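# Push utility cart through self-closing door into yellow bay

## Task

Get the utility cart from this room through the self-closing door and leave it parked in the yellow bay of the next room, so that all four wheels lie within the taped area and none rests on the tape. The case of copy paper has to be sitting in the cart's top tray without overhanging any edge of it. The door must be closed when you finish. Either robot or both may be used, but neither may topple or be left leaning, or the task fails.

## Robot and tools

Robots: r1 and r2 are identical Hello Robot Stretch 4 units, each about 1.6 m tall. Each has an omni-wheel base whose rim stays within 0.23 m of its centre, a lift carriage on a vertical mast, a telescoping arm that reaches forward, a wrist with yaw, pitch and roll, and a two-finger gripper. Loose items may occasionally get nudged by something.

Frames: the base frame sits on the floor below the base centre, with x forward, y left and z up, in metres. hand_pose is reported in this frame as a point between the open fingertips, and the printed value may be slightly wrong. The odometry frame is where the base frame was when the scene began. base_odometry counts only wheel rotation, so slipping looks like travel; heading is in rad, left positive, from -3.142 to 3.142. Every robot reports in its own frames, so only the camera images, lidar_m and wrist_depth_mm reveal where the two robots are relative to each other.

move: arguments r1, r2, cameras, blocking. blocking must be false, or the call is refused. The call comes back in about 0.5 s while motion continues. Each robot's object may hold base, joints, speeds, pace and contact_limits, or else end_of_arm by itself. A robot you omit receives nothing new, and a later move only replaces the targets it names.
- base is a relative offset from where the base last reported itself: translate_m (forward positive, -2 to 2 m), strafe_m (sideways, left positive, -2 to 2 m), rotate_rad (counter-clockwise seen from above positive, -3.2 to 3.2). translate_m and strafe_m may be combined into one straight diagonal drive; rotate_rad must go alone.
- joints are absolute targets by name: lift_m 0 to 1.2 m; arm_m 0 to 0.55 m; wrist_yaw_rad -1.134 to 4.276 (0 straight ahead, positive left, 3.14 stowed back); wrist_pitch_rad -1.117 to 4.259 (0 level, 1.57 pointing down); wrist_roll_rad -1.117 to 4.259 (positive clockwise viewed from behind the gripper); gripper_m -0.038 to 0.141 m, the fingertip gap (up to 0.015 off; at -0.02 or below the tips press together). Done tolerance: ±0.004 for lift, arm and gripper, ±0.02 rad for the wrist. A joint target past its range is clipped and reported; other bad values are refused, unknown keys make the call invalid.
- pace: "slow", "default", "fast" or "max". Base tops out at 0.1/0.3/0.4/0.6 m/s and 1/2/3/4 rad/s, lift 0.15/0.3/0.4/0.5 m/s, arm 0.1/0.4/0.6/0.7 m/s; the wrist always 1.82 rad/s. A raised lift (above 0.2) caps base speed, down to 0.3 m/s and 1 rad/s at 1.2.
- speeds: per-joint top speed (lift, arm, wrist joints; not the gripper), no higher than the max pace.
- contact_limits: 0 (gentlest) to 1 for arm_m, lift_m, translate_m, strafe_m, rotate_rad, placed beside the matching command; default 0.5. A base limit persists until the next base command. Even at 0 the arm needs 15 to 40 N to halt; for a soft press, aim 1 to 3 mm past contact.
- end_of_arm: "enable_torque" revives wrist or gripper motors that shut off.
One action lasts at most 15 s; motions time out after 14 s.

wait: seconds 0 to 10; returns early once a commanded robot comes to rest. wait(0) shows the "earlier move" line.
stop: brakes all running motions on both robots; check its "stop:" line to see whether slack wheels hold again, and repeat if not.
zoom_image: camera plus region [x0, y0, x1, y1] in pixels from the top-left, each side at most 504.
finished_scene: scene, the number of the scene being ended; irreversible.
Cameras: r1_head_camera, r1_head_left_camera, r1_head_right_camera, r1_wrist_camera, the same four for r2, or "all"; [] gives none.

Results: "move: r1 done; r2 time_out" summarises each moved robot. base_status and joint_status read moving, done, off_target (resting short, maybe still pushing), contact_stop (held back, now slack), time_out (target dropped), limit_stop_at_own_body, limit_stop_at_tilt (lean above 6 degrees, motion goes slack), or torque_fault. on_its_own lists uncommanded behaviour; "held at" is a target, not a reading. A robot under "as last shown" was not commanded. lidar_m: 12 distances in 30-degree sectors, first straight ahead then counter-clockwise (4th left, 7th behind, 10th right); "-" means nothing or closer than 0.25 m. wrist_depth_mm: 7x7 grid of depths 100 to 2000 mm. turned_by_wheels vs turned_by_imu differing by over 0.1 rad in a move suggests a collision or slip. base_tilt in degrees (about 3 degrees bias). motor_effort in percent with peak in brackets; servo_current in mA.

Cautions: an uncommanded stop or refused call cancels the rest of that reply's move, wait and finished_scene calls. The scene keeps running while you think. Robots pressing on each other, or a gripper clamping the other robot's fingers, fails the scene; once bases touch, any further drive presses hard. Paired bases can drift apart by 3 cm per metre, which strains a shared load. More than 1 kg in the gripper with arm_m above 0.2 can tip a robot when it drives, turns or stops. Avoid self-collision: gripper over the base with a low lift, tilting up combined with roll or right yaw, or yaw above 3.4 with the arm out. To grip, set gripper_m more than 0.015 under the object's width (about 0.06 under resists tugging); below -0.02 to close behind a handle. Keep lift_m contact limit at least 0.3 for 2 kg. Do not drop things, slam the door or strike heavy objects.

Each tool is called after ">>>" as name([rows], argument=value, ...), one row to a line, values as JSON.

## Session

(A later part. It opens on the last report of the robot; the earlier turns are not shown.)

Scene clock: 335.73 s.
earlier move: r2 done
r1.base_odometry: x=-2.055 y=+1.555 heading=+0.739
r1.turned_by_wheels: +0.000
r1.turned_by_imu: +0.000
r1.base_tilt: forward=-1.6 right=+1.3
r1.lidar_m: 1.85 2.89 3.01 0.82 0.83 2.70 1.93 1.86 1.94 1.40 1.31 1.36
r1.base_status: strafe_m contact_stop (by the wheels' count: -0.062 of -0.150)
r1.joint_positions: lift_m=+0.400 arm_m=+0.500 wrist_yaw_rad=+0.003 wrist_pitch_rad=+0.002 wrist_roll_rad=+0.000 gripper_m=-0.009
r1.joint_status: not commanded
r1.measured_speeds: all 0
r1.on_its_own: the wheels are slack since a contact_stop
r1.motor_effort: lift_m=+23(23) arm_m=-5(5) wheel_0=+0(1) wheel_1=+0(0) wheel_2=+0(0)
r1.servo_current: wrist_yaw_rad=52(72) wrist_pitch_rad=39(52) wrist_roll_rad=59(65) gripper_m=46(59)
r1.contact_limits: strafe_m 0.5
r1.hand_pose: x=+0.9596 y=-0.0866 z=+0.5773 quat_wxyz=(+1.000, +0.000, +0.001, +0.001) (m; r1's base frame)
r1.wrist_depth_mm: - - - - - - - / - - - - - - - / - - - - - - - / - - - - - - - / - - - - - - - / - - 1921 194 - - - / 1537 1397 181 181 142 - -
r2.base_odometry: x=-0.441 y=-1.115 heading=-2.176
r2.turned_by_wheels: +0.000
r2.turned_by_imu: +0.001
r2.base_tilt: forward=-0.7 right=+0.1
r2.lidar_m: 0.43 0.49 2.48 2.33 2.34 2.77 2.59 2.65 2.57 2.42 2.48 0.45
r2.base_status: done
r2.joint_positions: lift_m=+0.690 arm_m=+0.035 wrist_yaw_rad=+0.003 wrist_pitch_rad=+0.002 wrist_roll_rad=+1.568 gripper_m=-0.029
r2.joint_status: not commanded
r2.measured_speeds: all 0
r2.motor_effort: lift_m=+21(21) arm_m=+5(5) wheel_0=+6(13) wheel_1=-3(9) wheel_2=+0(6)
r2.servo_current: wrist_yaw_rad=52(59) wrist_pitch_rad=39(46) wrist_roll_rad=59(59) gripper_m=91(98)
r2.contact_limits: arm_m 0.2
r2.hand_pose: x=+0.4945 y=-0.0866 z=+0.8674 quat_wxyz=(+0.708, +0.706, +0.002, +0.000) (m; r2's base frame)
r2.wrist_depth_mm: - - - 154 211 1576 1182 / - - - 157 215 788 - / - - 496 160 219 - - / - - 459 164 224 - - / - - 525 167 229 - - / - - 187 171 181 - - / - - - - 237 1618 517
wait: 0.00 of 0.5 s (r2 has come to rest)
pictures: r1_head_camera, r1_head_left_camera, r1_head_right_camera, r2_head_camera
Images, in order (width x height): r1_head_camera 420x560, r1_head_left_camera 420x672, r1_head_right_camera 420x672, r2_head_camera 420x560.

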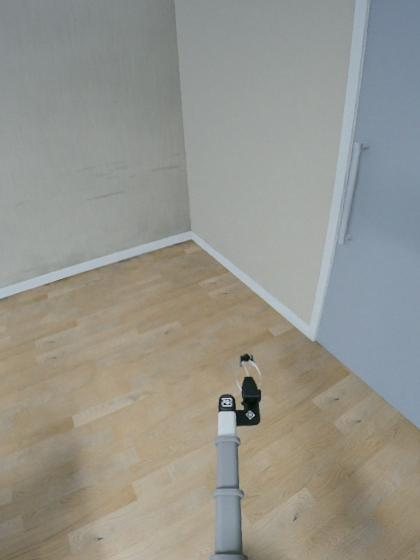

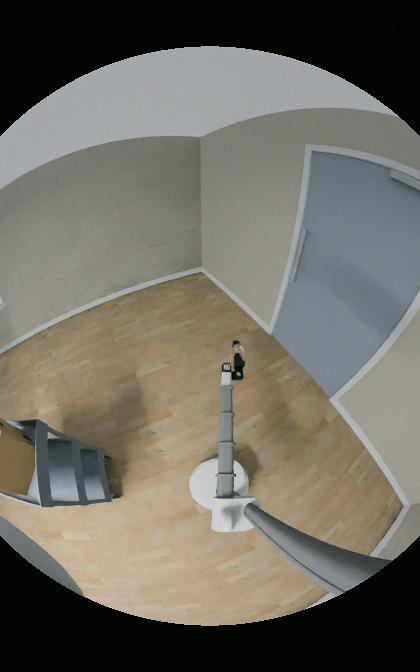

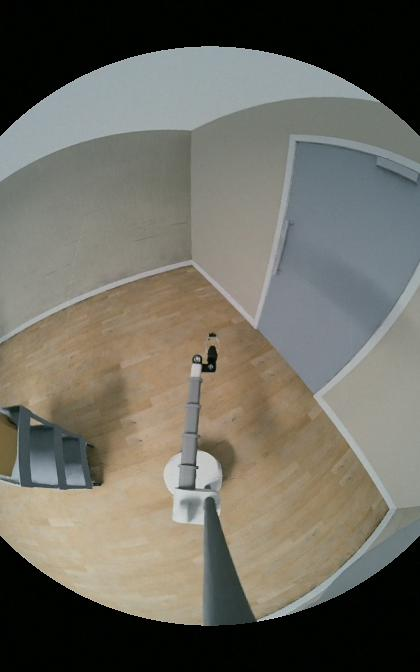

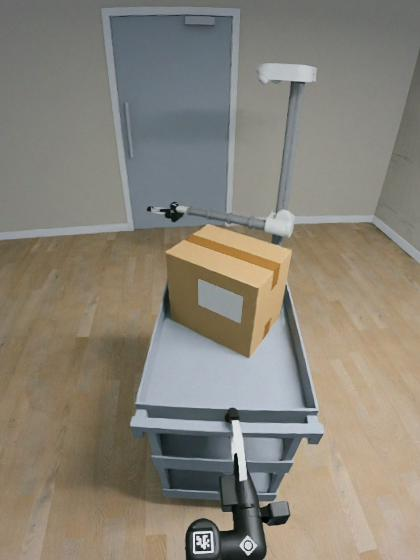

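>>> move(r1={"base":{"rotate_rad":-1.01},"joints":{"arm_m":0.1,"lift_m":0.75,"gripper_m":0.1}}, blocking=false, cameras=[])

>>> wait(seconds=3, cameras=["r1_head_camera","r1_head_left_camera","r1_head_right_camera","r1_wrist_camera"])

Scene clock: 359.10 s.
move: r1 moving
r1.base_odometry: x=-2.055 y=+1.555 heading=+0.487
r1.turned_by_wheels: -0.252
r1.turned_by_imu: -0.254
r1.base_tilt: forward=-1.6 right=+1.3
r1.lidar_m: 1.51 2.65 2.88 0.88 0.81 3.83 2.18 1.84 1.84 1.56 1.30 1.28
r1.base_status: rotate_rad moving
r1.joint_positions: lift_m=+0.437 arm_m=+0.449 wrist_yaw_rad=+0.003 wrist_pitch_rad=+0.002 wrist_roll_rad=+0.000 gripper_m=+0.012
r1.joint_status: lift_m moving; arm_m moving; gripper_m moving
r1.measured_speeds: translate_m=+0.000 strafe_m=+0.000 rotate_rad=-0.970 lift_m=+0.146 arm_m=-0.195 wrist_yaw_rad=+0.000 wrist_pitch_rad=+0.000 wrist_roll_rad=+0.000
r1.motor_effort: lift_m=+27(28) arm_m=-6(7) wheel_0=+10(10) wheel_1=+7(8) wheel_2=+8(9)
r1.servo_current: wrist_yaw_rad=59(72) wrist_pitch_rad=33(46) wrist_roll_rad=33(59) gripper_m=59(59)
r1.hand_pose: x=+0.9090 y=-0.0866 z=+0.6150 quat_wxyz=(+1.000, +0.000, +0.001, +0.001) (m; r1's base frame)
r1.wrist_depth_mm: - - - - - - - / - - - - - - - / - - - - - - - / - - - - - - - / - - - - - - - / - - 183 204 181 - - / 1576 1537 182 - 148 - -
r2: as last shown
r2.turned_by_imu: +0.003
r2.base_tilt: forward=-0.7 right=+0.0
r2.lidar_m: 0.43 0.45 2.49 2.32 2.35 2.78 2.57 2.67 2.58 2.41 2.49 0.45
r2.motor_effort: lift_m=+21(21) arm_m=+5(5) wheel_0=+6(7) wheel_1=-4(4) wheel_2=+0(0)
r2.servo_current: wrist_yaw_rad=46(59) wrist_pitch_rad=46(46) wrist_roll_rad=52(59) gripper_m=91(98)
r2.contact_limits: arm_m 0.2
r2.wrist_depth_mm: - - - 154 211 1576 1160 / - - - 158 216 778 - / - - 500 160 220 - - / - - 462 163 224 - - / - - 525 167 228 - - / - - 186 170 180 - - / - - - - 237 1618 517
pictures: none
No camera images: "cameras" was empty.

Scene clock: 361.03 s.
earlier move: r1 done
r1.base_odometry: x=-2.055 y=+1.555 heading=-0.271
r1.turned_by_wheels: -0.758
r1.turned_by_imu: -0.763
r1.base_tilt: forward=-1.6 right=+1.3
r1.lidar_m: 1.29 1.38 1.92 2.88 2.98 0.82 0.81 2.59 1.92 1.82 1.82 1.38
r1.base_status: done
r1.joint_positions: lift_m=+0.750 arm_m=+0.100 wrist_yaw_rad=+0.002 wrist_pitch_rad=+0.002 wrist_roll_rad=+0.000 gripper_m=+0.100
r1.joint_status: all done
r1.measured_speeds: all 0
r1.motor_effort: lift_m=+25(29) arm_m=-5(8) wheel_0=+1(10) wheel_1=+1(8) wheel_2=+1(9)
r1.servo_current: wrist_yaw_rad=52(72) wrist_pitch_rad=39(52) wrist_roll_rad=39(59) gripper_m=46(98)
r1.hand_pose: x=+0.5596 y=-0.0868 z=+0.9271 quat_wxyz=(+1.000, +0.000, +0.001, +0.001) (m; r1's base frame)
r1.wrist_depth_mm: - - - - - - - / - - - - - - - / - - - - - - - / - - - - - - - / - - - - - - - / - 193 195 - 188 - - / - - - 139 - - -
r2.base_odometry: x=-0.441 y=-1.115 heading=-2.176
r2.turned_by_wheels: +0.000
r2.turned_by_imu: +0.000
r2.base_tilt: forward=-0.7 right=+0.1
r2.lidar_m: 0.43 0.48 2.48 2.30 2.37 2.77 2.58 2.63 2.56 2.42 2.50 0.45
r2.base_status: not commanded
r2.joint_positions: lift_m=+0.690 arm_m=+0.035 wrist_yaw_rad=+0.003 wrist_pitch_rad=+0.002 wrist_roll_rad=+1.568 gripper_m=-0.029
r2.joint_status: not commanded
r2.measured_speeds: all 0
r2.motor_effort: lift_m=+21(21) arm_m=+4(5) wheel_0=+6(7) wheel_1=-4(4) wheel_2=+0(1)
r2.servo_current: wrist_yaw_rad=59(65) wrist_pitch_rad=46(46) wrist_roll_rad=46(65) gripper_m=98(98)
r2.contact_limits: arm_m 0.2
r2.hand_pose: x=+0.4945 y=-0.0866 z=+0.8674 quat_wxyz=(+0.708, +0.706, +0.002, +0.000) (m; r2's base frame)
r2.wrist_depth_mm: - - - 155 211 1618 1160 / - - 1499 157 215 778 - / - - 500 160 219 - - / - - 462 164 224 - - / - - 530 167 228 - - / - - 186 170 181 - - / - - - - 237 1618 521
wait: 1.93 of 3 s (r1 has come to rest)
pictures: r1_head_camera, r1_head_left_camera, r1_head_right_camera, r1_wrist_camera
Images, in order (width x height): r1_head_camera 420x560, r1_head_left_camera 420x672, r1_head_right_camera 420x672, r1_wrist_camera 616x392.

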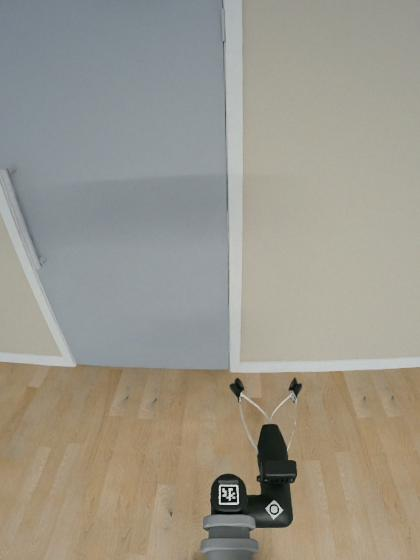

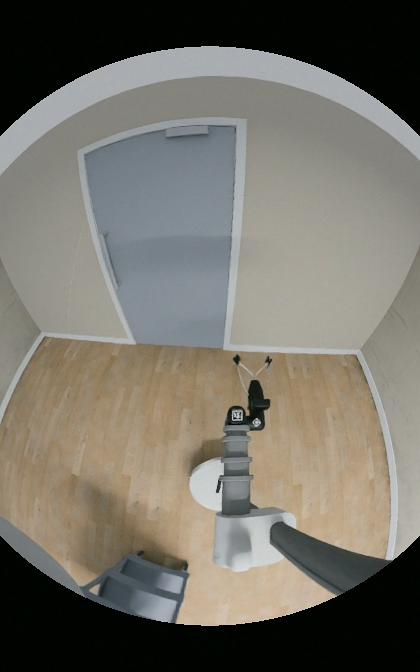

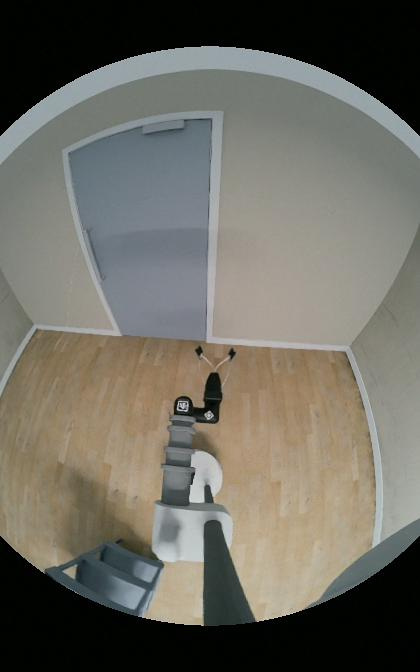

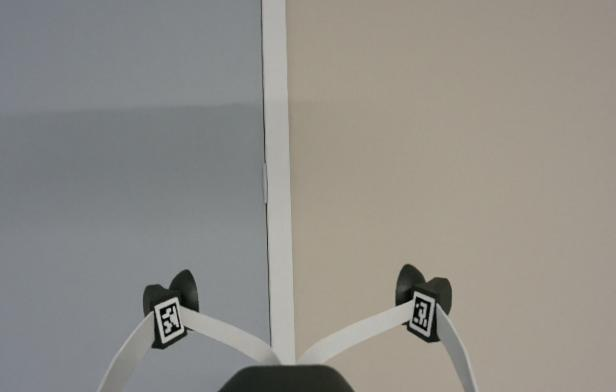

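>>> move(r1={"base":{"translate_m":0.4,"strafe_m":0.8}}, blocking=false, cameras=[])

>>> wait(seconds=6, cameras=["r1_head_camera","r1_wrist_camera"])

Scene clock: 371.77 s.
move: r1 moving
r1.base_odometry: x=-2.034 y=+1.579 heading=-0.271
r1.turned_by_wheels: +0.000
r1.turned_by_imu: -0.001
r1.base_tilt: forward=-1.6 right=+1.3
r1.lidar_m: 1.29 1.37 1.90 2.84 3.01 0.81 0.84 2.65 1.94 1.86 1.84 1.37
r1.base_status: translate_m moving; strafe_m moving
r1.joint_positions: lift_m=+0.750 arm_m=+0.100 wrist_yaw_rad=+0.002 wrist_pitch_rad=+0.002 wrist_roll_rad=+0.000 gripper_m=+0.100
r1.joint_status: not commanded
r1.measured_speeds: translate_m=+0.054 strafe_m=+0.109 rotate_rad=+0.002 lift_m=+0.000 arm_m=+0.000 wrist_yaw_rad=+0.000 wrist_pitch_rad=+0.000 wrist_roll_rad=+0.000
r1.motor_effort: lift_m=+25(25) arm_m=-5(5) wheel_0=-8(8) wheel_1=+8(9) wheel_2=-6(6)
r1.servo_current: wrist_yaw_rad=39(59) wrist_pitch_rad=46(46) wrist_roll_rad=52(59) gripper_m=39(52)
r1.hand_pose: x=+0.5596 y=-0.0868 z=+0.9271 quat_wxyz=(+1.000, +0.000, +0.001, +0.001) (m; r1's base frame)
r1.wrist_depth_mm: - - - - - - - / - - - - - - - / - - - - - - - / - - - - - - - / - - - - - - - / - 193 195 - 189 - - / - - - 139 - - -
r2: as last shown
r2.turned_by_imu: +0.002
r2.lidar_m: 0.45 0.45 2.46 2.33 2.36 2.76 2.60 2.65 2.57 2.42 2.48 0.43
r2.motor_effort: lift_m=+21(21) arm_m=+4(5) wheel_0=+6(7) wheel_1=-3(4) wheel_2=+0(0)
r2.servo_current: wrist_yaw_rad=46(52) wrist_pitch_rad=46(46) wrist_roll_rad=46(59) gripper_m=91(98)
r2.contact_limits: arm_m 0.2
r2.wrist_depth_mm: - - - 155 211 1537 1182 / - - - 158 216 778 - / - - 492 161 220 - - / - - 466 164 223 - - / - - 525 167 229 - - / - - 186 171 181 - - / - - - - 236 1618 517
pictures: none
No camera images: "cameras" was empty.

Scene clock: 375.73 s.
earlier move: r1 done
r1.base_odometry: x=-1.455 y=+2.219 heading=-0.271
r1.turned_by_wheels: +0.000
r1.turned_by_imu: +0.005
r1.base_tilt: forward=-1.5 right=+1.3
r1.lidar_m: 0.88 0.98 1.43 2.06 2.18 3.06 1.12 1.19 2.75 2.66 1.34 0.95
r1.base_status: done
r1.joint_positions: lift_m=+0.750 arm_m=+0.100 wrist_yaw_rad=+0.002 wrist_pitch_rad=+0.002 wrist_roll_rad=+0.000 gripper_m=+0.100
r1.joint_status: not commanded
r1.measured_speeds: all 0
r1.motor_effort: lift_m=+24(25) arm_m=-5(5) wheel_0=-2(9) wheel_1=+0(12) wheel_2=-2(7)
r1.servo_current: wrist_yaw_rad=39(72) wrist_pitch_rad=46(52) wrist_roll_rad=33(65) gripper_m=46(52)
r1.hand_pose: x=+0.5596 y=-0.0868 z=+0.9271 quat_wxyz=(+1.000, +0.000, +0.001, +0.001) (m; r1's base frame)
r1.wrist_depth_mm: - 564 - - - - - / - 569 - - - - - / - 559 - - - - - / - 564 - - - - - / - 564 - - - - - / - 193 195 - 189 - - / - - - 139 - - -
r2.base_odometry: x=-0.441 y=-1.115 heading=-2.176
r2.turned_by_wheels: +0.000
r2.turned_by_imu: +0.001
r2.base_tilt: forward=-0.7 right=+0.0
r2.lidar_m: 0.41 0.46 2.49 2.33 2.35 2.76 2.59 2.66 2.56 2.40 2.49 0.45
r2.base_status: not commanded
r2.joint_positions: lift_m=+0.690 arm_m=+0.035 wrist_yaw_rad=+0.003 wrist_pitch_rad=+0.002 wrist_roll_rad=+1.568 gripper_m=-0.029
r2.joint_status: not commanded
r2.measured_speeds: all 0
r2.motor_effort: lift_m=+21(21) arm_m=+4(5) wheel_0=+6(7) wheel_1=-4(4) wheel_2=+0(1)
r2.servo_current: wrist_yaw_rad=39(59) wrist_pitch_rad=33(46) wrist_roll_rad=46(59) gripper_m=91(98)
r2.contact_limits: arm_m 0.2
r2.hand_pose: x=+0.4945 y=-0.0866 z=+0.8674 quat_wxyz=(+0.708, +0.706, +0.002, +0.000) (m; r2's base frame)
r2.wrist_depth_mm: - - - 154 211 1537 1160 / - - - 157 216 768 - / - - 500 160 220 - - / - - 462 164 224 - - / - - 525 167 229 - - / - - 186 170 181 - - / - - - - 237 1618 521
wait: 3.97 of 6 s (r1 has come to rest)
pictures: r1_head_camera, r1_wrist_camera
Images, in order (width x height): r1_head_camera 420x560, r1_wrist_camera 616x392.

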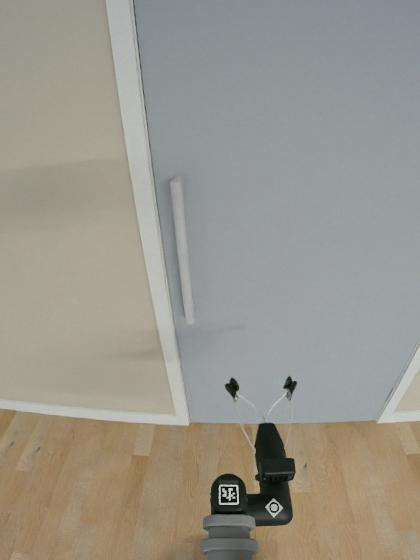

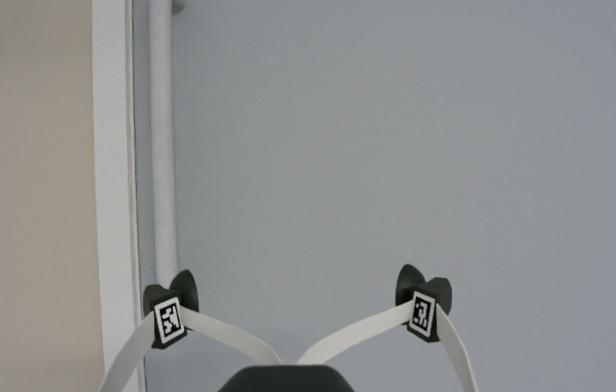

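>>> move(r1={"base":{"strafe_m":0.18},"joints":{"lift_m":0.87}}, blocking=false, cameras=[])

>>> wait(seconds=3, cameras=["r1_wrist_camera","r1_head_right_camera"])

Scene clock: 386.23 s.
move: r1 moving
r1.base_odometry: x=-1.446 y=+2.254 heading=-0.271
r1.turned_by_wheels: +0.000
r1.turned_by_imu: -0.001
r1.base_tilt: forward=-1.6 right=+1.3
r1.lidar_m: 0.89 0.99 1.41 2.02 2.14 3.00 1.14 1.16 2.79 2.70 1.30 0.96
r1.base_status: strafe_m moving
r1.joint_positions: lift_m=+0.787 arm_m=+0.100 wrist_yaw_rad=+0.002 wrist_pitch_rad=+0.002 wrist_roll_rad=+0.000 gripper_m=+0.100
r1.joint_status: lift_m moving
r1.measured_speeds: translate_m=+0.001 strafe_m=+0.142 rotate_rad=-0.003 lift_m=+0.146 arm_m=+0.000 wrist_yaw_rad=+0.000 wrist_pitch_rad=+0.000 wrist_roll_rad=+0.000
r1.motor_effort: lift_m=+25(28) arm_m=-5(5) wheel_0=-10(11) wheel_1=+7(10) wheel_2=+0(2)
r1.servo_current: wrist_yaw_rad=52(65) wrist_pitch_rad=33(52) wrist_roll_rad=46(59) gripper_m=39(46)
r1.hand_pose: x=+0.5596 y=-0.0868 z=+0.9650 quat_wxyz=(+1.000, +0.000, +0.001, +0.001) (m; r1's base frame)
r1.wrist_depth_mm: - - 559 - - - - / - - - - - - - / - - - - - - - / - - - - - - - / - - - - - - - / - 193 195 - 189 - - / - - - 139 - - -
r2: as last shown
r2.base_tilt: forward=-0.6 right=+0.1
r2.lidar_m: 0.43 0.48 2.50 2.33 2.34 2.74 2.58 2.62 2.57 2.42 2.49 0.44
r2.motor_effort: lift_m=+21(21) arm_m=+4(5) wheel_0=+6(7) wheel_1=-4(4) wheel_2=+0(0)
r2.servo_current: wrist_yaw_rad=46(59) wrist_pitch_rad=39(46) wrist_roll_rad=46(52) gripper_m=91(98)
r2.contact_limits: arm_m 0.2
r2.wrist_depth_mm: - - - 154 211 1576 1160 / - - - 157 216 778 - / - - 500 160 220 - - / - - 466 164 223 - - / - - 530 167 229 - - / - - 187 170 181 - - / - - - - 236 1618 521
pictures: none
No camera images: "cameras" was empty.

Scene clock: 387.60 s.
earlier move: r1 done
r1.base_odometry: x=-1.407 y=+2.393 heading=-0.271
r1.turned_by_wheels: +0.000
r1.turned_by_imu: +0.001
r1.base_tilt: forward=-1.6 right=+1.3
r1.lidar_m: 0.88 1.01 1.40 1.88 2.02 2.81 1.27 1.17 2.92 2.84 1.33 0.98
r1.base_status: done
r1.joint_positions: lift_m=+0.870 arm_m=+0.100 wrist_yaw_rad=+0.002 wrist_pitch_rad=+0.002 wrist_roll_rad=+0.000 gripper_m=+0.100
r1.joint_status: all done
r1.measured_speeds: all 0
r1.motor_effort: lift_m=+25(28) arm_m=-5(5) wheel_0=-1(12) wheel_1=+0(10) wheel_2=-1(2)
r1.servo_current: wrist_yaw_rad=39(65) wrist_pitch_rad=39(52) wrist_roll_rad=65(65) gripper_m=46(46)
r1.hand_pose: x=+0.5596 y=-0.0868 z=+1.0471 quat_wxyz=(+1.000, +0.000, +0.001, +0.001) (m; r1's base frame)
r1.wrist_depth_mm: - - - - - - - / - - - - - - - / - - - - - - - / - - - 559 - - - / - - - 569 - - - / - 193 194 569 189 - - / - - - 139 - - -
r2.base_odometry: x=-0.441 y=-1.115 heading=-2.176
r2.turned_by_wheels: +0.000
r2.turned_by_imu: +0.000
r2.base_tilt: forward=-0.6 right=+0.1
r2.lidar_m: 0.43 0.47 2.49 2.32 2.38 2.78 2.58 2.65 2.56 2.40 2.48 0.45
r2.base_status: not commanded
r2.joint_positions: lift_m=+0.690 arm_m=+0.035 wrist_yaw_rad=+0.003 wrist_pitch_rad=+0.002 wrist_roll_rad=+1.568 gripper_m=-0.029
r2.joint_status: not commanded
r2.measured_speeds: all 0
r2.motor_effort: lift_m=+21(21) arm_m=+4(5) wheel_0=+6(7) wheel_1=-4(4) wheel_2=+0(0)
r2.servo_current: wrist_yaw_rad=39(59) wrist_pitch_rad=39(46) wrist_roll_rad=46(59) gripper_m=85(98)
r2.contact_limits: arm_m 0.2
r2.hand_pose: x=+0.4945 y=-0.0866 z=+0.8674 quat_wxyz=(+0.708, +0.706, +0.002, +0.000) (m; r2's base frame)
r2.wrist_depth_mm: - - - 154 211 1576 1160 / - - - 157 215 788 - / - - 496 160 219 - - / - - 462 164 224 - - / - - 525 167 229 - - / - - 186 171 181 - - / - - - - 238 1661 521
wait: 1.37 of 3 s (r1 has come to rest)
pictures: r1_head_right_camera, r1_wrist_camera
Images, in order (width x height): r1_head_right_camera 420x672, r1_wrist_camera 616x392.

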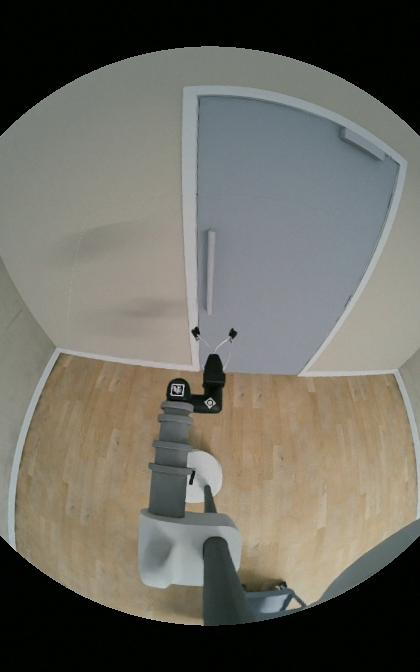

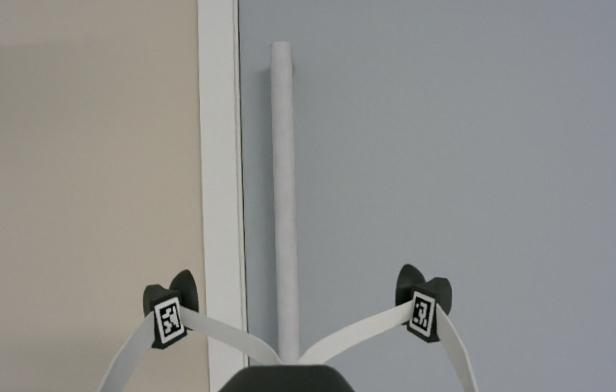

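>>> move(r1={"base":{"translate_m":0.245},"pace":"slow","contact_limits":{"translate_m":0.3}}, blocking=false, cameras=[])

>>> wait(seconds=4, cameras=["r1_wrist_camera","r1_head_right_camera"])

Scene clock: 393.83 s.
move: r1 moving
r1.base_odometry: x=-1.395 y=+2.389 heading=-0.271
r1.turned_by_wheels: +0.000
r1.turned_by_imu: +0.000
r1.base_tilt: forward=-1.6 right=+1.3
r1.lidar_m: 0.89 1.00 1.39 1.89 1.99 2.79 1.30 1.15 2.92 2.84 1.30 0.98
r1.base_status: translate_m moving
r1.joint_positions: lift_m=+0.870 arm_m=+0.100 wrist_yaw_rad=+0.002 wrist_pitch_rad=+0.002 wrist_roll_rad=+0.000 gripper_m=+0.100
r1.joint_status: not commanded
r1.measured_speeds: translate_m=+0.048 strafe_m=+0.000 rotate_rad=-0.002 lift_m=+0.000 arm_m=+0.000 wrist_yaw_rad=+0.000 wrist_pitch_rad=+0.000 wrist_roll_rad=+0.000
r1.motor_effort: lift_m=+25(25) arm_m=-5(5) wheel_0=+4(5) wheel_1=+5(7) wheel_2=-4(6)
r1.servo_current: wrist_yaw_rad=59(72) wrist_pitch_rad=39(46) wrist_roll_rad=46(59) gripper_m=46(46)
r1.contact_limits: translate_m 0.3
r1.hand_pose: x=+0.5596 y=-0.0868 z=+1.0471 quat_wxyz=(+1.000, +0.000, +0.001, +0.001) (m; r1's base frame)
r1.wrist_depth_mm: - - - - - - - / - - - - - - - / - - - - - - - / - - - - - - - / - - - 559 - - - / - 193 195 554 189 - - / - - - 140 - - -
r2: as last shown
r2.turned_by_imu: +0.001
r2.base_tilt: forward=-0.7 right=+0.1
r2.lidar_m: 0.42 0.47 2.49 2.33 2.35 2.78 2.60 2.65 2.59 2.42 2.48 0.46
r2.motor_effort: lift_m=+21(21) arm_m=+4(4) wheel_0=+6(7) wheel_1=-4(4) wheel_2=+0(0)
r2.servo_current: wrist_yaw_rad=59(59) wrist_pitch_rad=39(46) wrist_roll_rad=46(52) gripper_m=85(91)
r2.contact_limits: arm_m 0.2
r2.wrist_depth_mm: - - - 154 211 1537 1182 / - - - 157 215 778 - / - - 492 160 219 - - / - - 459 164 224 - - / - - 525 167 228 - - / - - 186 170 180 - - / - - - - 236 1576 517
pictures: none
No camera images: "cameras" was empty.

Scene clock: 397.07 s.
earlier move: r1 done
r1.base_odometry: x=-1.171 y=+2.327 heading=-0.271
r1.turned_by_wheels: +0.000
r1.turned_by_imu: +0.000
r1.base_tilt: forward=-1.6 right=+1.2
r1.lidar_m: 0.66 0.75 1.05 1.87 1.99 2.80 1.43 1.43 2.94 2.56 0.99 0.74
r1.base_status: done
r1.joint_positions: lift_m=+0.870 arm_m=+0.100 wrist_yaw_rad=+0.002 wrist_pitch_rad=+0.002 wrist_roll_rad=+0.000 gripper_m=+0.100
r1.joint_status: not commanded
r1.measured_speeds: all 0
r1.motor_effort: lift_m=+25(25) arm_m=-5(5) wheel_0=+4(8) wheel_1=+3(7) wheel_2=-2(7)
r1.servo_current: wrist_yaw_rad=59(78) wrist_pitch_rad=39(52) wrist_roll_rad=46(65) gripper_m=39(46)
r1.contact_limits: translate_m 0.3
r1.hand_pose: x=+0.5596 y=-0.0868 z=+1.0471 quat_wxyz=(+1.000, +0.000, +0.001, +0.001) (m; r1's base frame)
r1.wrist_depth_mm: 402 399 394 389 389 387 382 / 404 399 394 392 389 384 384 / 404 399 397 394 392 387 382 / 407 402 397 394 394 392 384 / 407 402 399 394 392 389 389 / 407 402 317 397 198 392 384 / 407 404 404 140 394 394 392
r2.base_odometry: x=-0.441 y=-1.115 heading=-2.176
r2.turned_by_wheels: +0.000
r2.turned_by_imu: +0.000
r2.base_tilt: forward=-0.7 right=+0.0
r2.lidar_m: 0.41 0.47 2.49 2.32 2.34 2.78 2.60 2.63 2.55 2.42 2.49 0.43
r2.base_status: not commanded
r2.joint_positions: lift_m=+0.690 arm_m=+0.035 wrist_yaw_rad=+0.003 wrist_pitch_rad=+0.002 wrist_roll_rad=+1.568 gripper_m=-0.029
r2.joint_status: not commanded
r2.measured_speeds: all 0
r2.motor_effort: lift_m=+22(22) arm_m=+5(5) wheel_0=+6(7) wheel_1=-4(4) wheel_2=+0(1)
r2.servo_current: wrist_yaw_rad=39(59) wrist_pitch_rad=33(46) wrist_roll_rad=46(59) gripper_m=91(104)
r2.contact_limits: arm_m 0.2
r2.hand_pose: x=+0.4945 y=-0.0866 z=+0.8674 quat_wxyz=(+0.708, +0.706, +0.002, +0.000) (m; r2's base frame)
r2.wrist_depth_mm: - - - 154 211 1537 1160 / - - - 157 216 778 - / - - 496 160 220 - - / - - 462 164 223 - - / - - 525 167 229 - - / - - 186 170 181 - - / - - - - 237 1618 521
wait: 3.23 of 4 s (r1 has come to rest)
pictures: r1_head_right_camera, r1_wrist_camera
Images, in order (width x height): r1_head_right_camera 420x672, r1_wrist_camera 616x392.

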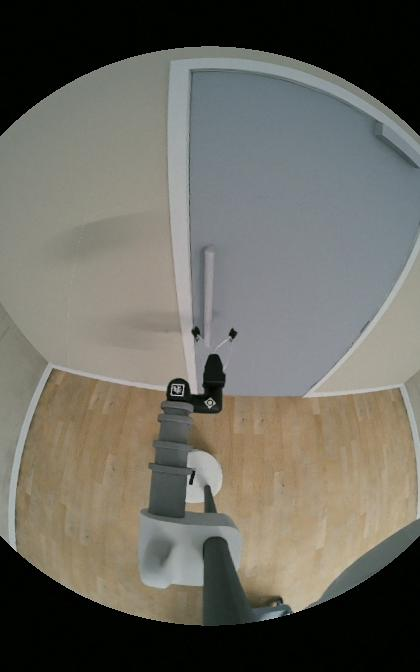

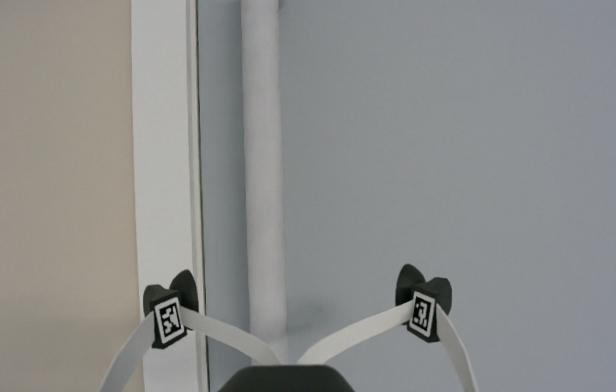

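>>> move(r1={"base":{"translate_m":0.085,"strafe_m":0.02},"pace":"slow","contact_limits":{"translate_m":0.3}}, blocking=false, cameras=[])

>>> wait(seconds=4, cameras=["r1_wrist_camera"])

Scene clock: 401.77 s.
move: r1 moving
r1.base_odometry: x=-1.158 y=+2.327 heading=-0.271
r1.turned_by_wheels: +0.000
r1.turned_by_imu: +0.000
r1.base_tilt: forward=-1.6 right=+1.3
r1.lidar_m: 0.63 0.74 1.07 1.87 1.98 2.82 1.44 1.45 2.97 2.52 1.00 0.71
r1.base_status: translate_m moving; strafe_m moving
r1.joint_positions: lift_m=+0.870 arm_m=+0.100 wrist_yaw_rad=+0.002 wrist_pitch_rad=+0.002 wrist_roll_rad=+0.000 gripper_m=+0.100
r1.joint_status: not commanded
r1.measured_speeds: translate_m=+0.049 strafe_m=+0.012 rotate_rad=-0.001 lift_m=+0.000 arm_m=+0.000 wrist_yaw_rad=+0.000 wrist_pitch_rad=+0.000 wrist_roll_rad=+0.000
r1.motor_effort: lift_m=+25(25) arm_m=-5(5) wheel_0=+3(5) wheel_1=+4(7) wheel_2=-5(7)
r1.servo_current: wrist_yaw_rad=52(52) wrist_pitch_rad=52(52) wrist_roll_rad=52(59) gripper_m=46(46)
r1.contact_limits: translate_m 0.3
r1.hand_pose: x=+0.5596 y=-0.0868 z=+1.0471 quat_wxyz=(+1.000, +0.000, +0.001, +0.001) (m; r1's base frame)
r1.wrist_depth_mm: 392 389 382 382 377 373 370 / 394 392 384 379 377 377 373 / 392 389 384 382 377 379 373 / 392 389 389 384 379 377 375 / 394 392 389 382 384 379 377 / 397 392 309 387 197 377 377 / 399 394 389 140 384 379 379
r2: as last shown
r2.turned_by_imu: +0.001
r2.base_tilt: forward=-0.7 right=+0.1
r2.lidar_m: 0.43 0.48 2.48 2.34 2.36 2.77 2.59 2.65 2.57 2.40 2.47 0.45
r2.motor_effort: lift_m=+21(21) arm_m=+4(5) wheel_0=+6(6) wheel_1=-4(4) wheel_2=+0(1)
r2.servo_current: wrist_yaw_rad=46(65) wrist_pitch_rad=39(46) wrist_roll_rad=39(65) gripper_m=91(98)
r2.contact_limits: arm_m 0.2
r2.wrist_depth_mm: - - - 154 211 1576 1182 / - - - 158 216 788 - / - - 496 160 219 - - / - - 466 164 224 - - / - - 521 167 228 - - / - - 187 170 180 - - / - - - - 236 1618 521
pictures: none
No camera images: "cameras" was empty.

Scene clock: 403.40 s.
earlier move: r1 done
r1.base_odometry: x=-1.084 y=+2.324 heading=-0.270
r1.turned_by_wheels: +0.000
r1.turned_by_imu: +0.000
r1.base_tilt: forward=-1.5 right=+1.3
r1.lidar_m: 0.51 0.67 0.95 1.86 1.96 2.75 1.50 1.51 2.94 2.25 0.90 0.65
r1.base_status: done
r1.joint_positions: lift_m=+0.870 arm_m=+0.100 wrist_yaw_rad=+0.002 wrist_pitch_rad=+0.002 wrist_roll_rad=+0.000 gripper_m=+0.100
r1.joint_status: not commanded
r1.measured_speeds: all 0
r1.motor_effort: lift_m=+25(25) arm_m=-5(5) wheel_0=+4(6) wheel_1=+1(7) wheel_2=-3(7)
r1.servo_current: wrist_yaw_rad=52(72) wrist_pitch_rad=39(52) wrist_roll_rad=59(65) gripper_m=39(52)
r1.contact_limits: translate_m 0.3
r1.hand_pose: x=+0.5596 y=-0.0868 z=+1.0471 quat_wxyz=(+1.000, +0.000, +0.001, +0.001) (m; r1's base frame)
r1.wrist_depth_mm: 319 - 312 306 306 303 300 / 319 317 314 309 307 306 303 / 319 319 312 310 307 304 304 / 320 319 315 310 310 306 303 / 322 317 315 246 309 307 304 / 320 319 315 241 198 307 304 / 322 320 317 139 310 309 306
r2.base_odometry: x=-0.441 y=-1.115 heading=-2.176
r2.turned_by_wheels: +0.000
r2.turned_by_imu: +0.000
r2.base_tilt: forward=-0.7 right=+0.1
r2.lidar_m: 0.44 0.47 2.48 2.32 2.37 2.75 2.60 2.66 2.59 2.42 2.49 0.46
r2.base_status: not commanded
r2.joint_positions: lift_m=+0.690 arm_m=+0.035 wrist_yaw_rad=+0.003 wrist_pitch_rad=+0.002 wrist_roll_rad=+1.568 gripper_m=-0.029
r2.joint_status: not commanded
r2.measured_speeds: all 0
r2.motor_effort: lift_m=+21(21) arm_m=+5(5) wheel_0=+6(7) wheel_1=-4(4) wheel_2=+0(1)
r2.servo_current: wrist_yaw_rad=46(65) wrist_pitch_rad=39(46) wrist_roll_rad=46(65) gripper_m=91(98)
r2.contact_limits: arm_m 0.2
r2.hand_pose: x=+0.4945 y=-0.0866 z=+0.8674 quat_wxyz=(+0.708, +0.706, +0.002, +0.000) (m; r2's base frame)
r2.wrist_depth_mm: - - - 154 211 1576 1160 / - - - 158 215 788 - / - - 496 160 220 - - / - - 462 164 224 - - / - - 530 167 229 - - / - - 187 170 181 - - / - - - - 237 1618 521
wait: 1.63 of 4 s (r1 has come to rest)
pictures: r1_wrist_camera
Images, in order (width x height): r1_wrist_camera 616x392.

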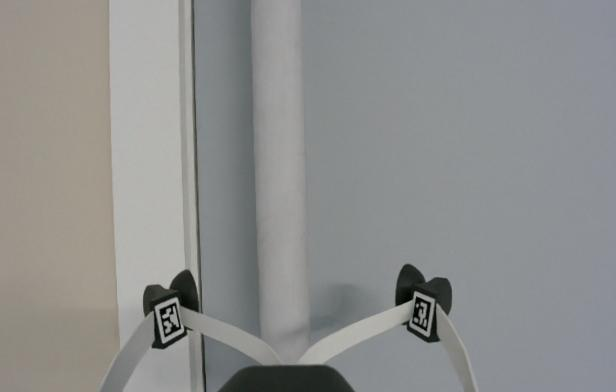

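>>> move(r1={"base":{"translate_m":0.02,"strafe_m":0.005},"pace":"slow","contact_limits":{"translate_m":0.3}}, blocking=false, cameras=[])

>>> wait(seconds=1.5, cameras=[])

>>> move(r1={"joints":{"gripper_m":-0.03}}, blocking=false, cameras=[])

>>> wait(seconds=2.5, cameras=["r1_wrist_camera"])

Scene clock: 410.23 s.
move: r1 moving
r1.base_odometry: x=-1.072 y=+2.323 heading=-0.270
r1.turned_by_wheels: +0.000
r1.turned_by_imu: +0.000
r1.base_tilt: forward=-1.6 right=+1.3
r1.lidar_m: 0.54 0.65 0.93 1.85 1.97 2.76 1.51 1.50 2.94 2.21 0.86 0.63
r1.base_status: translate_m moving; strafe_m moving
r1.joint_positions: lift_m=+0.870 arm_m=+0.100 wrist_yaw_rad=+0.002 wrist_pitch_rad=+0.002 wrist_roll_rad=+0.000 gripper_m=+0.100
r1.joint_status: not commanded
r1.measured_speeds: translate_m=+0.042 strafe_m=+0.010 rotate_rad=-0.001 lift_m=+0.000 arm_m=+0.000 wrist_yaw_rad=+0.000 wrist_pitch_rad=+0.000 wrist_roll_rad=+0.000
r1.motor_effort: lift_m=+25(25) arm_m=-5(5) wheel_0=+3(7) wheel_1=+5(7) wheel_2=-4(6)
r1.servo_current: wrist_yaw_rad=52(59) wrist_pitch_rad=39(52) wrist_roll_rad=65(65) gripper_m=46(52)
r1.contact_limits: translate_m 0.3
r1.hand_pose: x=+0.5596 y=-0.0868 z=+1.0471 quat_wxyz=(+1.000, +0.000, +0.001, +0.001) (m; r1's base frame)
r1.wrist_depth_mm: 307 - 301 297 296 294 290 / 307 - 304 298 297 294 291 / 306 306 303 230 297 294 293 / 309 306 303 229 300 296 293 / 309 309 304 228 300 300 294 / 309 310 304 225 198 297 296 / 312 310 306 140 300 297 296
r2: as last shown
r2.turned_by_imu: +0.001
r2.lidar_m: 0.45 0.47 2.47 2.34 2.36 2.75 2.60 2.66 2.57 2.41 2.47 0.46
r2.motor_effort: lift_m=+21(21) arm_m=+4(5) wheel_0=+6(7) wheel_1=-4(4) wheel_2=+0(0)
r2.servo_current: wrist_yaw_rad=46(59) wrist_pitch_rad=33(46) wrist_roll_rad=39(52) gripper_m=91(98)
r2.contact_limits: arm_m 0.2
r2.wrist_depth_mm: - - - 155 212 1576 1160 / - - - 158 215 778 - / - - 496 160 219 - - / - - 466 164 224 - - / - - 530 167 228 - - / - - 186 170 181 - - / - - - - 237 1618 517
pictures: none
No camera images: "cameras" was empty.

Scene clock: 410.90 s.
earlier move: r1 done
r1.base_odometry: x=-1.064 y=+2.323 heading=-0.270
r1.turned_by_wheels: +0.000
r1.turned_by_imu: +0.000
r1.base_tilt: forward=-1.6 right=+1.3
r1.lidar_m: 0.51 0.62 0.90 1.84 1.97 2.76 1.51 1.50 2.98 2.20 0.88 0.61
r1.base_status: done
r1.joint_positions: lift_m=+0.870 arm_m=+0.100 wrist_yaw_rad=+0.002 wrist_pitch_rad=+0.002 wrist_roll_rad=+0.000 gripper_m=+0.100
r1.joint_status: not commanded
r1.measured_speeds: all 0
r1.motor_effort: lift_m=+25(25) arm_m=-5(5) wheel_0=+3(7) wheel_1=+2(7) wheel_2=-2(6)
r1.servo_current: wrist_yaw_rad=78(78) wrist_pitch_rad=39(52) wrist_roll_rad=46(65) gripper_m=39(52)
r1.contact_limits: translate_m 0.3
r1.hand_pose: x=+0.5596 y=-0.0868 z=+1.0471 quat_wxyz=(+1.000, +0.000, +0.001, +0.001) (m; r1's base frame)
r1.wrist_depth_mm: 297 - 291 220 287 285 283 / 298 - 293 289 287 287 283 / 298 - 296 218 287 287 285 / 298 - 296 216 289 289 285 / 300 - 296 216 290 289 286 / 303 300 296 216 198 290 286 / 303 298 297 145 291 287 289
r2.base_odometry: x=-0.441 y=-1.115 heading=-2.176
r2.turned_by_wheels: +0.000
r2.turned_by_imu: +0.000
r2.base_tilt: forward=-0.6 right=+0.1
r2.lidar_m: 0.44 0.47 2.48 2.33 2.33 2.78 2.59 2.64 2.55 2.40 2.48 0.44
r2.base_status: not commanded
r2.joint_positions: lift_m=+0.690 arm_m=+0.035 wrist_yaw_rad=+0.003 wrist_pitch_rad=+0.002 wrist_roll_rad=+1.568 gripper_m=-0.029
r2.joint_status: not commanded
r2.measured_speeds: all 0
r2.motor_effort: lift_m=+21(21) arm_m=+4(5) wheel_0=+6(7) wheel_1=-4(4) wheel_2=+0(1)
r2.servo_current: wrist_yaw_rad=46(65) wrist_pitch_rad=33(46) wrist_roll_rad=52(59) gripper_m=91(98)
r2.contact_limits: arm_m 0.2
r2.hand_pose: x=+0.4945 y=-0.0866 z=+0.8674 quat_wxyz=(+0.708, +0.706, +0.002, +0.000) (m; r2's base frame)
r2.wrist_depth_mm: - - - 155 211 1576 1182 / - - - 157 216 768 - / - - 500 160 220 - - / - - 462 164 224 - - / - - 525 167 228 - - / - - 186 170 181 - - / - - - - 236 1618 521
wait: 0.67 of 1.5 s (r1 has come to rest)
pictures: none
No camera images: "cameras" was empty.

Scene clock: 411.40 s.
move: r1 moving
r1.base_odometry: x=-1.064 y=+2.323 heading=-0.270
r1.turned_by_wheels: +0.000
r1.turned_by_imu: +0.000
r1.base_tilt: forward=-1.6 right=+1.3
r1.lidar_m: 0.55 0.62 0.91 1.87 1.97 2.75 1.51 1.54 2.95 2.19 0.85 0.63
r1.base_status: not commanded
r1.joint_positions: lift_m=+0.870 arm_m=+0.100 wrist_yaw_rad=+0.002 wrist_pitch_rad=+0.002 wrist_roll_rad=+0.000 gripper_m=+0.084
r1.joint_status: gripper_m moving
r1.measured_speeds: all 0
r1.motor_effort: lift_m=+25(25) arm_m=-5(5) wheel_0=+2(3) wheel_1=+2(2) wheel_2=-2(2)
r1.servo_current: wrist_yaw_rad=65(78) wrist_pitch_rad=46(52) wrist_roll_rad=39(72) gripper_m=111(111)
r1.contact_limits: translate_m 0.3
r1.hand_pose: x=+0.5596 y=-0.0868 z=+1.0471 quat_wxyz=(+1.000, +0.000, +0.001, +0.001) (m; r1's base frame)
r1.wrist_depth_mm: 297 - 293 220 289 285 282 / 298 - 294 289 287 285 283 / 297 - 294 217 289 286 283 / 300 - 296 216 290 289 285 / 301 - 296 216 291 286 287 / 301 300 215 216 200 287 287 / 303 170 297 144 293 289 286
r2: as last shown
r2.base_tilt: forward=-0.6 right=+0.0
r2.lidar_m: 0.44 0.48 2.48 2.33 2.35 2.77 2.60 2.66 2.57 2.42 2.48 0.45
r2.motor_effort: lift_m=+21(21) arm_m=+4(5) wheel_0=+6(7) wheel_1=-4(4) wheel_2=+0(0)
r2.servo_current: wrist_yaw_rad=39(52) wrist_pitch_rad=39(46) wrist_roll_rad=52(59) gripper_m=91(98)
r2.contact_limits: arm_m 0.2
r2.wrist_depth_mm: - - - 154 211 1537 1138 / - - - 157 216 788 - / - - 500 160 220 - - / - - 462 164 223 - - / - - 525 167 228 - - / - - 187 170 181 - - / - - - - 236 1618 517
pictures: none
No camera images: "cameras" was empty.

Scene clock: 412.90 s.
earlier move: r1 done
r1.base_odometry: x=-1.064 y=+2.323 heading=-0.270
r1.turned_by_wheels: +0.000
r1.turned_by_imu: +0.000
r1.base_tilt: forward=-1.5 right=+1.3
r1.lidar_m: 0.53 0.65 0.90 1.85 1.98 2.77 1.50 1.52 2.96 2.19 0.86 0.62
r1.base_status: not commanded
r1.joint_positions: lift_m=+0.870 arm_m=+0.100 wrist_yaw_rad=+0.002 wrist_pitch_rad=+0.002 wrist_roll_rad=+0.000 gripper_m=-0.029
r1.joint_status: all done
r1.measured_speeds: all 0
r1.motor_effort: lift_m=+25(25) arm_m=-5(5) wheel_0=+2(3) wheel_1=+2(2) wheel_2=+1(2)
r1.servo_current: wrist_yaw_rad=46(78) wrist_pitch_rad=46(52) wrist_roll_rad=65(72) gripper_m=91(208)
r1.contact_limits: translate_m 0.3
r1.hand_pose: x=+0.5596 y=-0.0868 z=+1.0471 quat_wxyz=(+1.000, +0.000, +0.001, +0.001) (m; r1's base frame)
r1.wrist_depth_mm: 297 - 293 213 286 285 281 / 301 297 291 214 287 285 282 / 300 298 294 213 290 286 282 / 300 297 294 214 289 286 281 / 300 - 296 213 290 285 283 / 303 298 187 211 182 286 285 / 304 149 297 212 290 140 285
r2.base_odometry: x=-0.441 y=-1.115 heading=-2.176
r2.turned_by_wheels: +0.000
r2.turned_by_imu: +0.000
r2.base_tilt: forward=-0.7 right=+0.1
r2.lidar_m: 0.44 0.46 2.49 2.32 2.36 2.78 2.56 2.67 2.54 2.40 2.48 0.44
r2.base_status: not commanded
r2.joint_positions: lift_m=+0.690 arm_m=+0.035 wrist_yaw_rad=+0.003 wrist_pitch_rad=+0.002 wrist_roll_rad=+1.568 gripper_m=-0.029
r2.joint_status: not commanded
r2.measured_speeds: all 0
r2.motor_effort: lift_m=+21(21) arm_m=+5(5) wheel_0=+6(7) wheel_1=-4(4) wheel_2=+0(1)
r2.servo_current: wrist_yaw_rad=46(59) wrist_pitch_rad=39(46) wrist_roll_rad=46(59) gripper_m=98(98)
r2.contact_limits: arm_m 0.2
r2.hand_pose: x=+0.4945 y=-0.0866 z=+0.8674 quat_wxyz=(+0.708, +0.706, +0.002, +0.000) (m; r2's base frame)
r2.wrist_depth_mm: - - - 154 211 1576 1160 / - - - 157 216 778 - / - - 496 161 220 - - / - - 462 164 224 - - / - - 521 167 228 - - / - - 187 170 181 - - / - - - - 237 1576 521
wait: 1.50 of 2.5 s (r1 has come to rest)
pictures: r1_wrist_camera
Images, in order (width x height): r1_wrist_camera 616x392.

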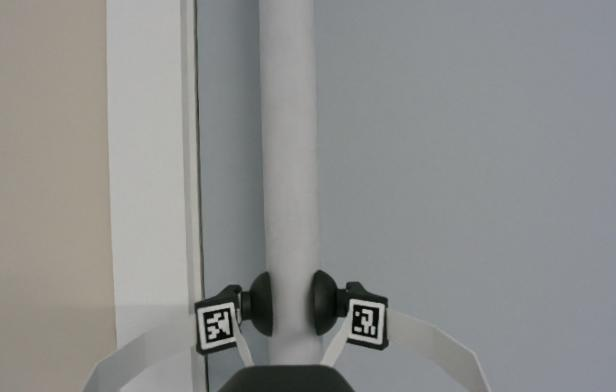

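>>> move(r1={"base":{"translate_m":-0.178,"strafe_m":-0.091},"joints":{"wrist_yaw_rad":0.2},"speeds":{"wrist_yaw_rad":0.1},"pace":"slow","contact_limits":{"translate_m":0.7}}, blocking=false, cameras=[])

>>> wait(seconds=4, cameras=["r1_wrist_camera","r1_head_right_camera"])

Scene clock: 444.00 s.
move: r1 moving
r1.base_odometry: x=-1.077 y=+2.320 heading=-0.270
r1.turned_by_wheels: +0.000
r1.turned_by_imu: -0.002
r1.base_tilt: forward=-1.6 right=+1.3
r1.lidar_m: 0.54 0.66 0.92 1.86 1.97 2.77 1.51 1.51 2.96 2.24 0.86 0.63
r1.base_status: translate_m moving; strafe_m moving
r1.joint_positions: lift_m=+0.870 arm_m=+0.100 wrist_yaw_rad=+0.041 wrist_pitch_rad=+0.002 wrist_roll_rad=+0.000 gripper_m=-0.029
r1.joint_status: wrist_yaw_rad moving
r1.measured_speeds: translate_m=-0.047 strafe_m=-0.024 rotate_rad=+0.000 lift_m=+0.000 arm_m=+0.000 wrist_yaw_rad=+0.094 wrist_pitch_rad=+0.000 wrist_roll_rad=+0.000
r1.motor_effort: lift_m=+25(25) arm_m=-5(5) wheel_0=-5(6) wheel_1=-4(9) wheel_2=+7(9)
r1.servo_current: wrist_yaw_rad=33(65) wrist_pitch_rad=39(46) wrist_roll_rad=46(59) gripper_m=91(104)
r1.contact_limits: translate_m 0.7
r1.hand_pose: x=+0.5628 y=-0.0754 z=+1.0471 quat_wxyz=(+1.000, +0.000, +0.001, +0.021) (m; r1's base frame)
r1.wrist_depth_mm: 314 309 303 220 293 287 285 / 315 309 304 225 294 287 285 / 315 312 304 227 294 289 283 / 317 312 304 226 297 291 286 / 319 312 306 224 297 291 287 / 319 314 182 206 182 290 287 / 320 150 180 221 294 140 287
r2: as last shown
r2.turned_by_imu: +0.004
r2.lidar_m: 0.44 0.48 2.46 2.32 2.33 2.77 2.59 2.67 2.57 2.41 2.48 0.44
r2.motor_effort: lift_m=+21(21) arm_m=+4(5) wheel_0=+6(7) wheel_1=-4(4) wheel_2=+0(0)
r2.servo_current: wrist_yaw_rad=46(59) wrist_pitch_rad=46(46) wrist_roll_rad=52(59) gripper_m=91(98)
r2.contact_limits: arm_m 0.2
r2.wrist_depth_mm: - - - 155 211 1576 1182 / - - - 157 216 778 - / - - 496 160 220 - - / - - 459 164 224 - - / - - 525 167 229 - - / - - 187 171 180 - - / - - - - 237 1618 517
pictures: none
No camera images: "cameras" was empty.

Scene clock: 446.67 s.
earlier move: r1 done
r1.base_odometry: x=-1.259 y=+2.283 heading=-0.270
r1.turned_by_wheels: +0.000
r1.turned_by_imu: -0.001
r1.base_tilt: forward=-1.6 right=+1.3
r1.lidar_m: 0.71 0.80 1.16 1.95 2.07 2.92 1.32 1.32 2.87 2.77 1.09 0.79
r1.base_status: done
r1.joint_positions: lift_m=+0.870 arm_m=+0.100 wrist_yaw_rad=+0.197 wrist_pitch_rad=+0.002 wrist_roll_rad=+0.000 gripper_m=-0.029
r1.joint_status: all done
r1.measured_speeds: all 0
r1.motor_effort: lift_m=+25(25) arm_m=+4(5) wheel_0=-4(6) wheel_1=-3(9) wheel_2=+1(9)
r1.servo_current: wrist_yaw_rad=59(78) wrist_pitch_rad=46(52) wrist_roll_rad=59(65) gripper_m=65(104)
r1.contact_limits: translate_m 0.7
r1.hand_pose: x=+0.5708 y=-0.0292 z=+1.0471 quat_wxyz=(+0.995, +0.000, +0.001, +0.098) (m; r1's base frame)
r1.wrist_depth_mm: - - 469 449 436 418 404 / - - 477 455 439 421 402 / - - 473 452 439 424 404 / - - 477 452 439 424 407 / - - 477 452 445 427 410 / - - 181 199 436 424 407 / - 136 174 387 172 418 413
r2.base_odometry: x=-0.441 y=-1.115 heading=-2.176
r2.turned_by_wheels: +0.000
r2.turned_by_imu: +0.000
r2.base_tilt: forward=-0.7 right=+0.0
r2.lidar_m: 0.44 0.45 2.49 2.32 2.37 2.76 2.57 2.65 2.55 2.43 2.46 0.43
r2.base_status: not commanded
r2.joint_positions: lift_m=+0.690 arm_m=+0.035 wrist_yaw_rad=+0.003 wrist_pitch_rad=+0.002 wrist_roll_rad=+1.568 gripper_m=-0.029
r2.joint_status: not commanded
r2.measured_speeds: all 0
r2.motor_effort: lift_m=+21(21) arm_m=+4(5) wheel_0=+6(7) wheel_1=-4(4) wheel_2=+0(1)
r2.servo_current: wrist_yaw_rad=46(65) wrist_pitch_rad=39(46) wrist_roll_rad=52(59) gripper_m=85(98)
r2.contact_limits: arm_m 0.2
r2.hand_pose: x=+0.4945 y=-0.0866 z=+0.8674 quat_wxyz=(+0.708, +0.706, +0.002, +0.000) (m; r2's base frame)
r2.wrist_depth_mm: - - - 154 211 1576 1182 / - - - 157 215 778 - / - - 500 160 220 - - / - - 459 164 224 - - / - - 525 167 229 - - / - - 187 170 181 - - / - - - - 237 1618 517
wait: 2.67 of 4 s (r1 has come to rest)
pictures: r1_head_right_camera, r1_wrist_camera
Images, in order (width x height): r1_head_right_camera 420x672, r1_wrist_camera 616x392.

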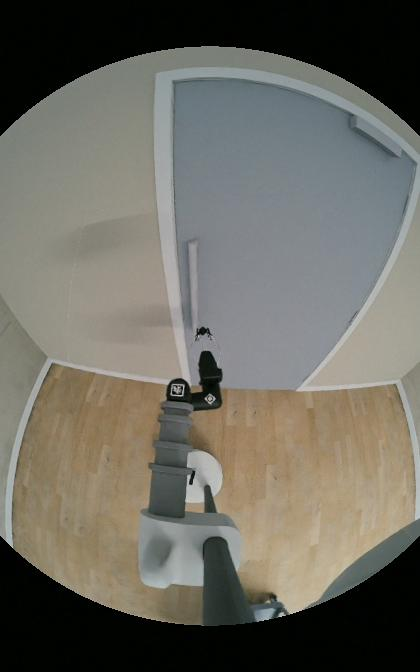

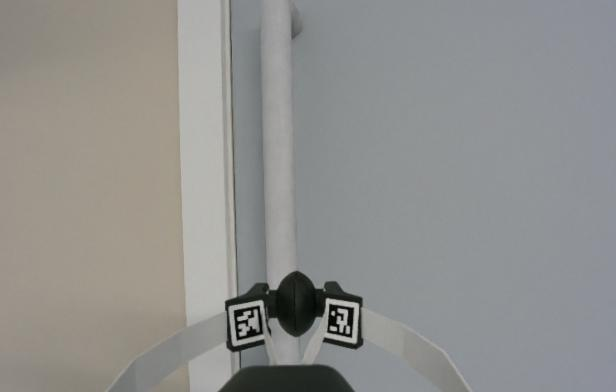

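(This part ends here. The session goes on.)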